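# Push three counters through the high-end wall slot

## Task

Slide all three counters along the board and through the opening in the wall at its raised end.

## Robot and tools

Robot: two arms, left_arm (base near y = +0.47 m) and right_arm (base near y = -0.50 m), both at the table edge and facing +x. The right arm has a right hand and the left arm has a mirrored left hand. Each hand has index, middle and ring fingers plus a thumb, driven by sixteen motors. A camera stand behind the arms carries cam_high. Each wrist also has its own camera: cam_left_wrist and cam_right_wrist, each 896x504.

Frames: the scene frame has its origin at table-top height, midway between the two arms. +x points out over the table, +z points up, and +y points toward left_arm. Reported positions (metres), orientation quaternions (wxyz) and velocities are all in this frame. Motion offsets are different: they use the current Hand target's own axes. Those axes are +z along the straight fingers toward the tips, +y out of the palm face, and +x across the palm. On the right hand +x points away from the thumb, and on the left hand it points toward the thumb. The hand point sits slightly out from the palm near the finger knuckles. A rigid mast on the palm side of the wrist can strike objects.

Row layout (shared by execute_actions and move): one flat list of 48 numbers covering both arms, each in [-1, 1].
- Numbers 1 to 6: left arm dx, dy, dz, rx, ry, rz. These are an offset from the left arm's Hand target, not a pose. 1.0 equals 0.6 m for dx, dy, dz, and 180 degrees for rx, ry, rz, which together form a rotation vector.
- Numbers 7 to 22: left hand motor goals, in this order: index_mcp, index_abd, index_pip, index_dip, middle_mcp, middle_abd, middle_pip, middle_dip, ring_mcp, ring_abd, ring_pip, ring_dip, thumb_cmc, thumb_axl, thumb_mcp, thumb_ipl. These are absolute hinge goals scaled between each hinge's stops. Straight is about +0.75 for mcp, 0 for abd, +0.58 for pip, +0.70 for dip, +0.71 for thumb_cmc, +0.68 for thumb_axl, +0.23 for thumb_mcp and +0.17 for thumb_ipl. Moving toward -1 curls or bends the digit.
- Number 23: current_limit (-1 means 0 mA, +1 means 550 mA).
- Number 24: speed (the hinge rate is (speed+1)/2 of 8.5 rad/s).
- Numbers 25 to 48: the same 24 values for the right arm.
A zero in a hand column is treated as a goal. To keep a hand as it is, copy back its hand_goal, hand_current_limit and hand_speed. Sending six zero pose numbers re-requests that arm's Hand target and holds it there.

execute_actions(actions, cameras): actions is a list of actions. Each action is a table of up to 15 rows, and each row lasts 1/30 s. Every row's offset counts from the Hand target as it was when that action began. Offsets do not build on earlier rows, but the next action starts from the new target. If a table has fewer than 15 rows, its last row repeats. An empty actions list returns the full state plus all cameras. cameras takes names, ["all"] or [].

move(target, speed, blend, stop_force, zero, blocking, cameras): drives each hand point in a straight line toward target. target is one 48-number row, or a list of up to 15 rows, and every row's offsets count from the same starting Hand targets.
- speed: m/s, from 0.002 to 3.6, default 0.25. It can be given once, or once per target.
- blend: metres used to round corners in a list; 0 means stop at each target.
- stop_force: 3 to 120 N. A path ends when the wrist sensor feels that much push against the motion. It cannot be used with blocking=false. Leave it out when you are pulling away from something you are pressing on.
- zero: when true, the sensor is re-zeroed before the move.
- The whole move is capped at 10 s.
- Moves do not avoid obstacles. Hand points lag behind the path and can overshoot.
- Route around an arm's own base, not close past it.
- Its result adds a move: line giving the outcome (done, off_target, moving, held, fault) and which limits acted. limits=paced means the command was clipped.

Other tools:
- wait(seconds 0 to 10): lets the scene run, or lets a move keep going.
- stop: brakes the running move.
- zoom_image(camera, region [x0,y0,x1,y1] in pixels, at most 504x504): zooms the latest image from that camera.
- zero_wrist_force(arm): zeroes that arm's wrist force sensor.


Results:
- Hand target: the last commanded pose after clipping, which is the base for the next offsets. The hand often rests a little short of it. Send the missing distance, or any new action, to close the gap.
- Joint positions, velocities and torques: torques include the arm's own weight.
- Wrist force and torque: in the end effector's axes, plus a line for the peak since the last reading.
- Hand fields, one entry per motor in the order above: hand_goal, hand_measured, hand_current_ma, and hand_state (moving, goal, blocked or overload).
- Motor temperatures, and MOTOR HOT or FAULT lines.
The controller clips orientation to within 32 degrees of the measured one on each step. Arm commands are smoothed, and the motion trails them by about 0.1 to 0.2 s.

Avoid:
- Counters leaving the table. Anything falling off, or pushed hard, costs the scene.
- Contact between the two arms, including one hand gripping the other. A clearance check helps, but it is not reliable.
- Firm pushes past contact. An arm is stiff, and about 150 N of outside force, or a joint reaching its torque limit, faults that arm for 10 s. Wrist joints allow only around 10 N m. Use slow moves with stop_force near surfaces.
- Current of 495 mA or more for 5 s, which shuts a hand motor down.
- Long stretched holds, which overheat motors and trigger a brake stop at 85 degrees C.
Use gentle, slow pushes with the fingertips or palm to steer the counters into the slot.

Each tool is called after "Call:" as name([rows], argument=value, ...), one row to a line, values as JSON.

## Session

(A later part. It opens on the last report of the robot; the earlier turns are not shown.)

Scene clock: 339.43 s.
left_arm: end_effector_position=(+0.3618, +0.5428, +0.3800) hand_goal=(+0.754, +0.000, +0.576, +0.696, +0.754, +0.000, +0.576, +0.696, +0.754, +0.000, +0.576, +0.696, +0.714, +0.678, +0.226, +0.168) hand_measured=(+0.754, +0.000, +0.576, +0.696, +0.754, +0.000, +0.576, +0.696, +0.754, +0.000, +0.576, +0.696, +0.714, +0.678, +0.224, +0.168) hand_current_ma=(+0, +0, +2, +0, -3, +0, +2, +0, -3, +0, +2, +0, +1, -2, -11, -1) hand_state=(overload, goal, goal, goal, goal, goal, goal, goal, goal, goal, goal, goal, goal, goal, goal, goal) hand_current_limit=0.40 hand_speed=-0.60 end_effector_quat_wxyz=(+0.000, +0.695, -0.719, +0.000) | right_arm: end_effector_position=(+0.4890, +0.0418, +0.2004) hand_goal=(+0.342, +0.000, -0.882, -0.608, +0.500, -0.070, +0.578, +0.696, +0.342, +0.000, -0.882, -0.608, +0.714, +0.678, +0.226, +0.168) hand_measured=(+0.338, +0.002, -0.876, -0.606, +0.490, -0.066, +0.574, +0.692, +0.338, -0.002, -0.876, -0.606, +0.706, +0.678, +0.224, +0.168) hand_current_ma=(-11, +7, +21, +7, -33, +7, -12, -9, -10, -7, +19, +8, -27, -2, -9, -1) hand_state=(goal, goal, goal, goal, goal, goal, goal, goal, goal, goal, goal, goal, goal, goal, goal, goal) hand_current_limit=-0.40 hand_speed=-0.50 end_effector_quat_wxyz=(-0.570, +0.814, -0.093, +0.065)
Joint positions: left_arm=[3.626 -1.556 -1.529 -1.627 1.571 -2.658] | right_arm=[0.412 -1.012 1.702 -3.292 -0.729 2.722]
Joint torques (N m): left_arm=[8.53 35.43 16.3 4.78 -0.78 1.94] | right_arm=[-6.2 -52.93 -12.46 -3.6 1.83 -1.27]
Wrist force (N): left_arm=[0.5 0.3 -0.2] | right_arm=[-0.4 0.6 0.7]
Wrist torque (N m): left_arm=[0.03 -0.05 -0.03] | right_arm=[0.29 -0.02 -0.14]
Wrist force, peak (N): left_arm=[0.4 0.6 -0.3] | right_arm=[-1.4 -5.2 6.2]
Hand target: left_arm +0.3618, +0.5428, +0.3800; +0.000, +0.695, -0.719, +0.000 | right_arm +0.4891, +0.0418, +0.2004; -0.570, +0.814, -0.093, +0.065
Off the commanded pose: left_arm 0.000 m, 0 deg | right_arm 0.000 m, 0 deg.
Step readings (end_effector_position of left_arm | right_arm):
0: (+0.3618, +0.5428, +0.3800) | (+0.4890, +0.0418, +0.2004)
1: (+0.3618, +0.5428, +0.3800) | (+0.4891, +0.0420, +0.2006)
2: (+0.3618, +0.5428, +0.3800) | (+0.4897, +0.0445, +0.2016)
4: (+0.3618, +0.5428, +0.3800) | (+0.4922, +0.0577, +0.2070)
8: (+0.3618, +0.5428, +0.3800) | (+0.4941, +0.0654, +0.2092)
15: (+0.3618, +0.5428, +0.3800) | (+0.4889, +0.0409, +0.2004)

Call:
move(target=[0,0,0,0,0,0,0.754,0,0.576,0.696,0.754,0,0.576,0.696,0.754,0,0.576,0.696,0.714,0.678,0.226,0.168,0.4,-0.6,-0.0025,-0.0391,0.0466,0,0,0,0.342,0,-0.883,-0.609,0.5,-0.07,0.577,0.696,0.342,0,-0.883,-0.609,0.714,0.678,0.226,0.168,-0.4,-0.5], speed=0.06, cameras=["cam_high","cam_right_wrist"])

Call:
zoom_image(camera="cam_right_wrist", region=[340, 0, 500, 120])

Call:
execute_actions([
  [[0,0,0,0,0,0,0.754,0,0.576,0.696,0.754,0,0.576,0.696,0.754,0,0.576,0.696,0.714,0.678,0.226,0.168,0.4,-0.6,0,-0.01072,0.01277,0,0,0,0.342,0,-0.883,-0.609,0.5,-0.07,0.577,0.696,0.342,0,-0.883,-0.609,0.714,0.678,0.226,0.168,-0.4,-0.5],[0,0,0,0,0,0,0.754,0,0.576,0.696,0.754,0,0.576,0.696,0.754,0,0.576,0.696,0.714,0.678,0.226,0.168,0.4,-0.6,0,-0.02143,0.02553,0,0,0,0.342,0,-0.883,-0.609,0.5,-0.07,0.577,0.696,0.342,0,-0.883,-0.609,0.714,0.678,0.226,0.168,-0.4,-0.5],[0,0,0,0,0,0,0.754,0,0.576,0.696,0.754,0,0.576,0.696,0.754,0,0.576,0.696,0.714,0.678,0.226,0.168,0.4,-0.6,0,-0.03215,0.0383,0,0,0,0.342,0,-0.883,-0.609,0.5,-0.07,0.577,0.696,0.342,0,-0.883,-0.609,0.714,0.678,0.226,0.168,-0.4,-0.5],[0,0,0,0,0,0,0.754,0,0.576,0.696,0.754,0,0.576,0.696,0.754,0,0.576,0.696,0.714,0.678,0.226,0.168,0.4,-0.6,0,-0.0343,0.0409,0,0,0,0.342,0,-0.883,-0.609,0.5,-0.07,0.577,0.696,0.342,0,-0.883,-0.609,0.714,0.678,0.226,0.168,-0.4,-0.5],[0,0,0,0,0,0,0.754,0,0.576,0.696,0.754,0,0.576,0.696,0.754,0,0.576,0.696,0.714,0.678,0.226,0.168,0.4,-0.6,0,-0.02143,0.02553,0,0,0,0.342,0,-0.883,-0.609,0.5,-0.07,0.577,0.696,0.342,0,-0.883,-0.609,0.714,0.678,0.226,0.168,-0.4,-0.5],[0,0,0,0,0,0,0.754,0,0.576,0.696,0.754,0,0.576,0.696,0.754,0,0.576,0.696,0.714,0.678,0.226,0.168,0.4,-0.6,0,-0.00536,0.00638,0,0,0,0.342,0,-0.883,-0.609,0.5,-0.07,0.577,0.696,0.342,0,-0.883,-0.609,0.714,0.678,0.226,0.168,-0.4,-0.5],[0,0,0,0,0,0,0.754,0,0.576,0.696,0.754,0,0.576,0.696,0.754,0,0.576,0.696,0.714,0.678,0.226,0.168,0.4,-0.6,0,0,0,0,0,0,0.342,0,-0.883,-0.609,0.5,-0.07,0.577,0.696,0.342,0,-0.883,-0.609,0.714,0.678,0.226,0.168,-0.4,-0.5]],
], cameras=["cam_high","cam_right_wrist"])

Call:
zoom_image(camera="cam_high", region=[500, 230, 580, 310])

Call:
zoom_image(camera="cam_right_wrist", region=[340, 0, 500, 120])

Scene clock: 343.23 s.
left_arm: end_effector_position=(+0.3618, +0.5428, +0.3800) hand_goal=(+0.754, +0.000, +0.576, +0.696, +0.754, +0.000, +0.576, +0.696, +0.754, +0.000, +0.576, +0.696, +0.714, +0.678, +0.226, +0.168) hand_measured=(+0.754, +0.000, +0.576, +0.696, +0.754, +0.000, +0.576, +0.696, +0.754, +0.000, +0.576, +0.696, +0.714, +0.678, +0.224, +0.168) hand_current_ma=(+0, +0, +2, +0, -3, +0, +2, +0, -3, +0, +2, +0, +1, -2, -11, -1) hand_state=(overload, goal, goal, goal, goal, goal, goal, goal, goal, goal, goal, goal, goal, goal, goal, goal) hand_current_limit=0.40 hand_speed=-0.60 end_effector_quat_wxyz=(+0.000, +0.695, -0.719, +0.000) | right_arm: end_effector_position=(+0.4953, +0.0755, +0.2128) hand_goal=(+0.342, +0.000, -0.882, -0.608, +0.500, -0.070, +0.578, +0.696, +0.342, +0.000, -0.882, -0.608, +0.714, +0.678, +0.226, +0.168) hand_measured=(+0.338, +0.002, -0.876, -0.606, +0.490, -0.066, +0.574, +0.692, +0.338, -0.002, -0.876, -0.606, +0.706, +0.678, +0.224, +0.168) hand_current_ma=(-11, +7, +21, +7, -33, +7, -12, -9, -10, -7, +18, +8, -27, -2, -9, -1) hand_state=(goal, goal, goal, goal, goal, goal, goal, goal, goal, goal, goal, goal, goal, goal, goal, goal) hand_current_limit=-0.40 hand_speed=-0.50 end_effector_quat_wxyz=(-0.570, +0.814, -0.093, +0.065)
Joint positions: left_arm=[3.626 -1.556 -1.529 -1.627 1.571 -2.658] | right_arm=[0.459 -0.975 1.601 -3.253 -0.769 2.756]
Joint torques (N m): left_arm=[8.09 35.24 16.24 4.82 -0.74 1.95] | right_arm=[-7.38 -59.59 -12.92 -3.5 3.28 -1.95]
Wrist force (N): left_arm=[0.3 0.5 -0.3] | right_arm=[-0.4 0.7 0.8]
Wrist torque (N m): left_arm=[0.07 -0.04 -0.05] | right_arm=[0.29 -0.02 -0.10]
Wrist force, peak (N): left_arm=[0.4 0.7 -0.4] | right_arm=[-0.8 1.2 0.6]
Hand target: left_arm +0.3618, +0.5428, +0.3800; +0.000, +0.695, -0.719, +0.000 | right_arm +0.4954, +0.0755, +0.2129; -0.570, +0.814, -0.093, +0.065
Off the commanded pose: left_arm 0.000 m, 0 deg | right_arm 0.000 m, 0 deg.
move: done
camera_calibration:
cam_right_wrist: T_world_to_cam=[[-0.786821, -0.0363614, -0.616109, 0.555344], [-0.562054, -0.370181, 0.739636, 0.107374], [-0.254966, 0.928248, 0.270829, 0.122344], [0, 0, 0, 1]] pos_world=[0.5285, -0.0536246, 0.229601]
Images, in order (width x height): cam_high 896x504, cam_right_wrist 896x504.

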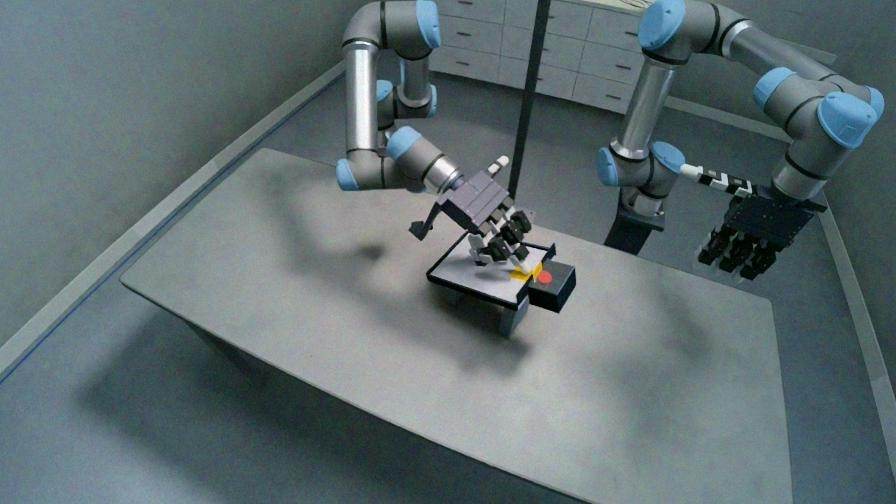

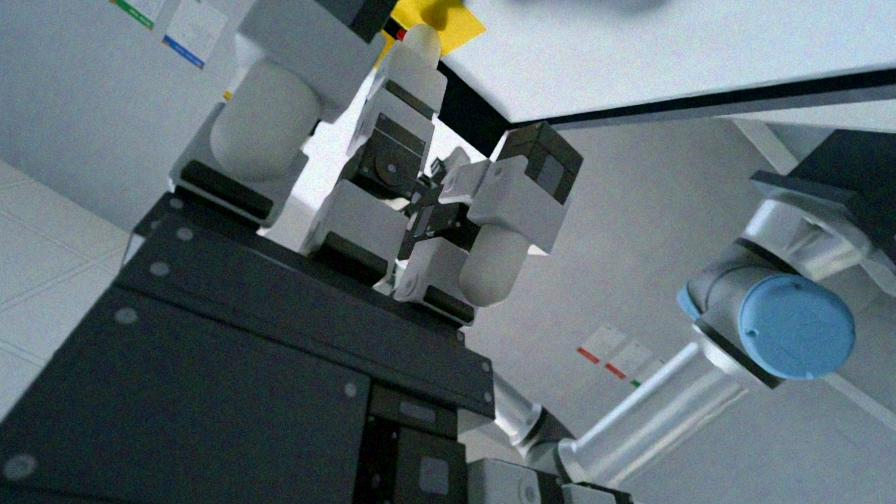

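Scaled by 3.150.

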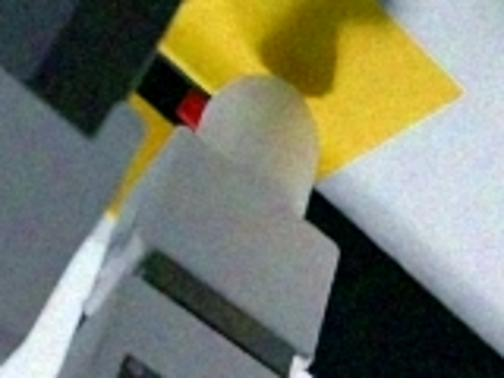

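Scene clock: 343.93 s.
left_arm: end_effector_position=(+0.3618, +0.5428, +0.3800) hand_goal=(+0.754, +0.000, +0.576, +0.696, +0.754, +0.000, +0.576, +0.696, +0.754, +0.000, +0.576, +0.696, +0.714, +0.678, +0.226, +0.168) hand_measured=(+0.754, +0.000, +0.576, +0.696, +0.754, +0.000, +0.576, +0.696, +0.754, +0.000, +0.576, +0.696, +0.714, +0.678, +0.224, +0.168) hand_current_ma=(+0, +0, +2, +0, -3, +0, +2, +0, -3, +0, +2, +0, +1, -2, -11, -1) hand_state=(overload, goal, goal, goal, goal, goal, goal, goal, goal, goal, goal, goal, goal, goal, goal, goal) hand_current_limit=0.40 hand_speed=-0.60 end_effector_quat_wxyz=(+0.000, +0.695, -0.719, +0.000) | right_arm: end_effector_position=(+0.4953, +0.0755, +0.2128) hand_goal=(+0.342, +0.000, -0.882, -0.608, +0.500, -0.070, +0.578, +0.696, +0.342, +0.000, -0.882, -0.608, +0.714, +0.678, +0.226, +0.168) hand_measured=(+0.338, +0.002, -0.876, -0.606, +0.478, -0.068, +0.576, +0.692, +0.338, -0.002, -0.876, -0.606, +0.706, +0.678, +0.224, +0.168) hand_current_ma=(-10, +7, +20, +7, -81, +3, -4, -9, -9, -7, +17, +8, -27, -2, -9, -1) hand_state=(goal, goal, goal, goal, blocked, goal, goal, goal, goal, goal, goal, goal, goal, goal, goal, goal) hand_current_limit=-0.40 hand_speed=-0.50 end_effector_quat_wxyz=(-0.570, +0.814, -0.093, +0.065)
Joint positions: left_arm=[3.626 -1.556 -1.529 -1.627 1.571 -2.658] | right_arm=[0.459 -0.975 1.601 -3.253 -0.769 2.756]
Joint torques (N m): left_arm=[8.24 35.16 15.93 4.85 -0.82 2.12] | right_arm=[-7.56 -56.16 -9.19 -3.37 1.17 -1.15]
Wrist force (N): left_arm=[0.3 0.4 -0.2] | right_arm=[-0.3 0.5 0.7]
Wrist torque (N m): left_arm=[0.05 -0.04 -0.05] | right_arm=[0.27 -0.04 -0.15]
Wrist force, peak (N): left_arm=[0.4 0.6 -0.2] | right_arm=[-3.5 -25.9 -33.2]
Hand target: left_arm +0.3618, +0.5428, +0.3800; +0.000, +0.695, -0.719, +0.000 | right_arm +0.4954, +0.0755, +0.2129; -0.570, +0.814, -0.093, +0.065
Off the commanded pose: left_arm 0.000 m, 0 deg | right_arm 0.000 m, 0 deg.
Step readings (end_effector_position of left_arm | right_arm):
0: (+0.3618, +0.5428, +0.3800) | (+0.4953, +0.0755, +0.2128)
1: (+0.3618, +0.5428, +0.3800) | (+0.4954, +0.0759, +0.2130)
2: (+0.3618, +0.5428, +0.3800) | (+0.4960, +0.0786, +0.2142)
4: (+0.3618, +0.5428, +0.3800) | (+0.4985, +0.0920, +0.2197)
8: (+0.3618, +0.5428, +0.3800) | (+0.4979, +0.0868, +0.2167)
15: (+0.3618, +0.5428, +0.3800) | (+0.4953, +0.0755, +0.2131)
camera_calibration:
cam_right_wrist: T_world_to_cam=[[-0.786872, -0.0363279, -0.616047, 0.555362], [-0.561986, -0.370247, 0.739654, 0.107367], [-0.25496, 0.928223, 0.270921, 0.122226], [0, 0, 0, 1]] pos_world=[0.5285, -0.0535249, 0.229601]
Images, in order (width x height): cam_high 896x504, cam_right_wrist 896x504.

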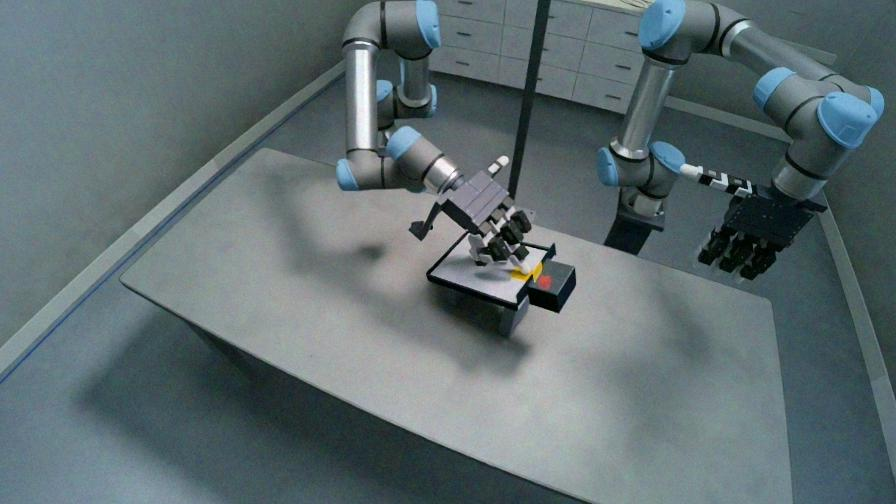

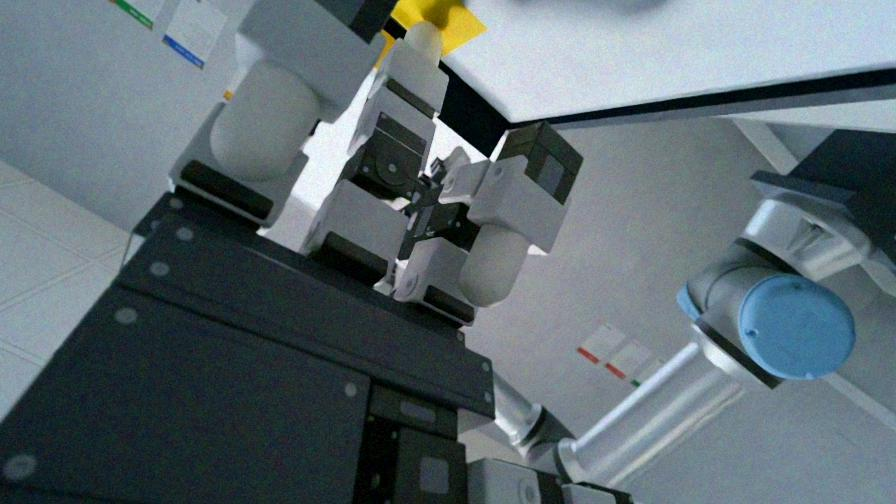

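Scaled by 6.300.

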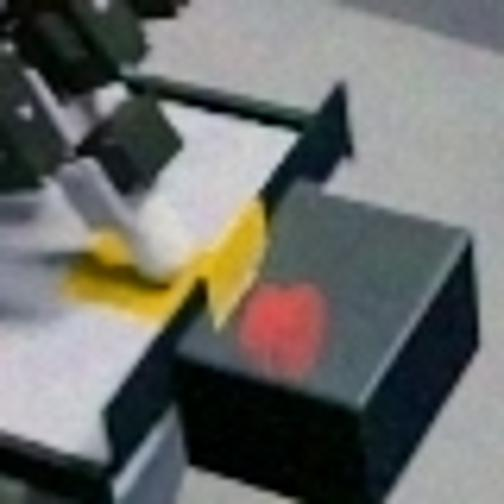

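Scaled by 3.150.

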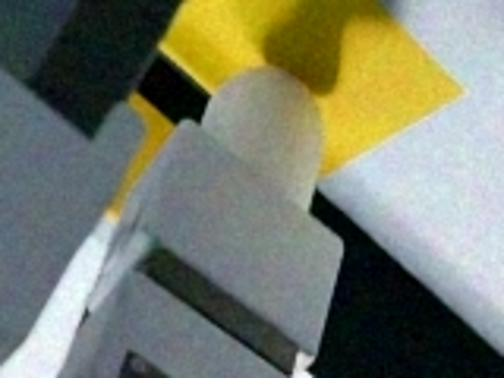

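Call:
move(target=[0,0,0,0,0,0,0.754,0,0.576,0.696,0.754,0,0.576,0.696,0.754,0,0.576,0.696,0.714,0.678,0.226,0.168,0.4,-0.6,0,-0.03,-0.17,0,0,0,0.342,0,-0.883,-0.609,0.5,-0.07,0.577,0.696,0.342,0,-0.883,-0.609,0.714,0.678,0.226,0.168,-0.4,-0.5], speed=0.2, cameras=["cam_high","cam_right_wrist","cam_left_wrist"])

Call:
zoom_image(camera="cam_high", region=[500, 230, 580, 310])

Call:
zoom_image(camera="cam_right_wrist", region=[300, 0, 500, 150])

Scene clock: 345.77 s.
left_arm: end_effector_position=(+0.3618, +0.5428, +0.3800) hand_goal=(+0.754, +0.000, +0.576, +0.696, +0.754, +0.000, +0.576, +0.696, +0.754, +0.000, +0.576, +0.696, +0.714, +0.678, +0.226, +0.168) hand_measured=(+0.754, +0.000, +0.576, +0.696, +0.754, +0.000, +0.576, +0.696, +0.754, +0.000, +0.576, +0.696, +0.714, +0.678, +0.224, +0.168) hand_current_ma=(+0, +0, +2, +0, -3, +0, +2, +0, -3, +0, +2, +0, +1, -2, -11, -1) hand_state=(overload, goal, goal, goal, goal, goal, goal, goal, goal, goal, goal, goal, goal, goal, goal, goal) hand_current_limit=0.40 hand_speed=-0.60 end_effector_quat_wxyz=(+0.000, +0.695, -0.719, +0.000) | right_arm: end_effector_position=(+0.4751, -0.0118, +0.2647) hand_goal=(+0.342, +0.000, -0.882, -0.608, +0.500, -0.070, +0.578, +0.696, +0.342, +0.000, -0.882, -0.608, +0.714, +0.678, +0.226, +0.168) hand_measured=(+0.338, +0.002, -0.876, -0.606, +0.478, -0.068, +0.576, +0.692, +0.338, -0.002, -0.876, -0.606, +0.706, +0.678, +0.224, +0.168) hand_current_ma=(-10, +7, +20, +7, -80, +3, -4, -9, -9, -7, +17, +8, -27, -2, -9, -1) hand_state=(goal, goal, goal, goal, blocked, goal, goal, goal, goal, goal, goal, goal, goal, goal, goal, goal) hand_current_limit=-0.40 hand_speed=-0.50 end_effector_quat_wxyz=(-0.570, +0.814, -0.093, +0.065)
Joint positions: left_arm=[3.626 -1.556 -1.529 -1.627 1.571 -2.658] | right_arm=[0.332 -1.2 1.791 -3.142 -0.661 2.655]
Joint torques (N m): left_arm=[8.34 35.15 15.83 4.84 -0.65 2.05] | right_arm=[-2.81 -47.97 -11.63 -1.33 -0.29 0.92]
Wrist force (N): left_arm=[0.4 0.4 -0.2] | right_arm=[-0.4 0.7 0.6]
Wrist torque (N m): left_arm=[0.04 -0.05 -0.03] | right_arm=[0.31 -0.04 -0.14]
Wrist force, peak (N): left_arm=[0.5 0.6 -0.2] | right_arm=[-0.2 0.9 2.7]
Hand target: left_arm +0.3618, +0.5428, +0.3800; +0.000, +0.695, -0.719, +0.000 | right_arm +0.4751, -0.0119, +0.2647; -0.570, +0.814, -0.093, +0.065
Off the commanded pose: left_arm 0.000 m, 0 deg | right_arm 0.000 m, 0 deg.
move: done
camera_calibration:
cam_left_wrist: T_world_to_cam=[[0.642651, 0.764379, 0.0522042, -0.706693], [0.510739, -0.478199, 0.714472, -0.243785], [0.571091, -0.432493, -0.697714, 0.416328], [0, 0, 0, 1]] pos_world=[0.340906, 0.603662, 0.501547]
cam_right_wrist: T_world_to_cam=[[-0.78659, -0.0363131, -0.616407, 0.568225], [-0.562287, -0.370402, 0.739348, 0.0254827], [-0.255167, 0.928161, 0.270936, 0.184233], [0, 0, 0, 1]] pos_world=[0.508299, -0.140925, 0.281502]

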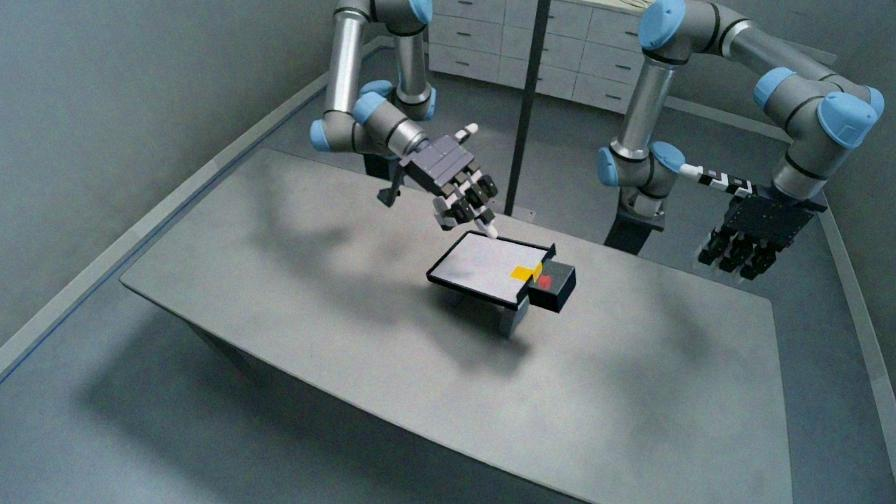

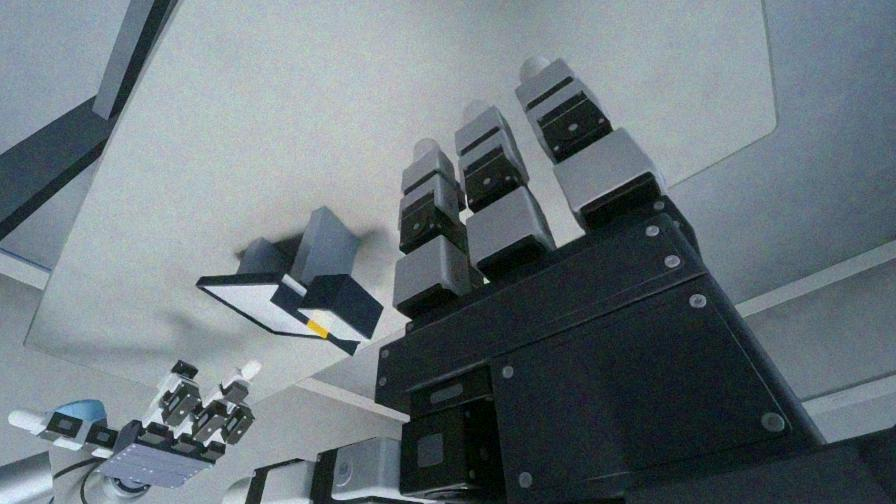

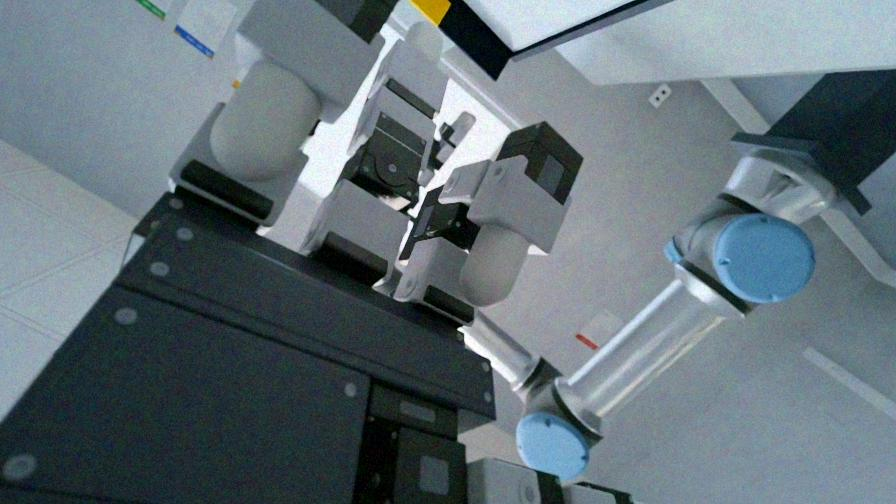

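Scaled by 6.300.

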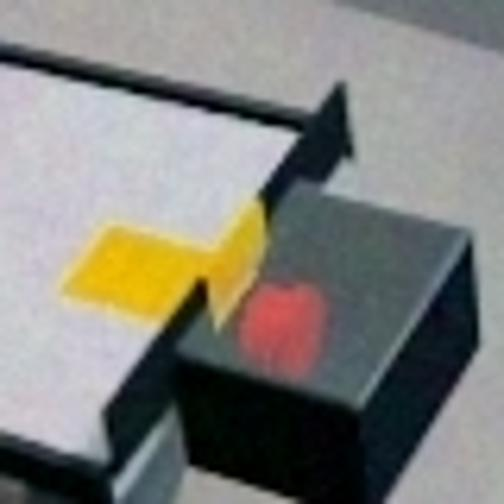

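Scaled by 2.520.

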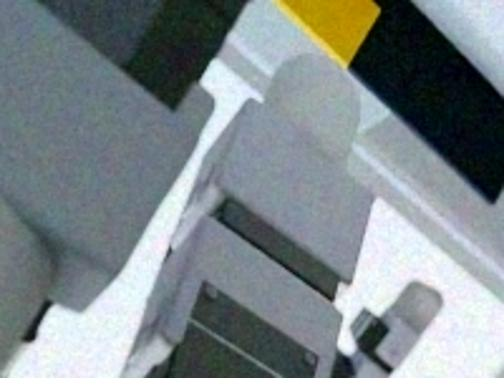

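Call:
finished_scene(scene=1)

The scene is finished: the task was done.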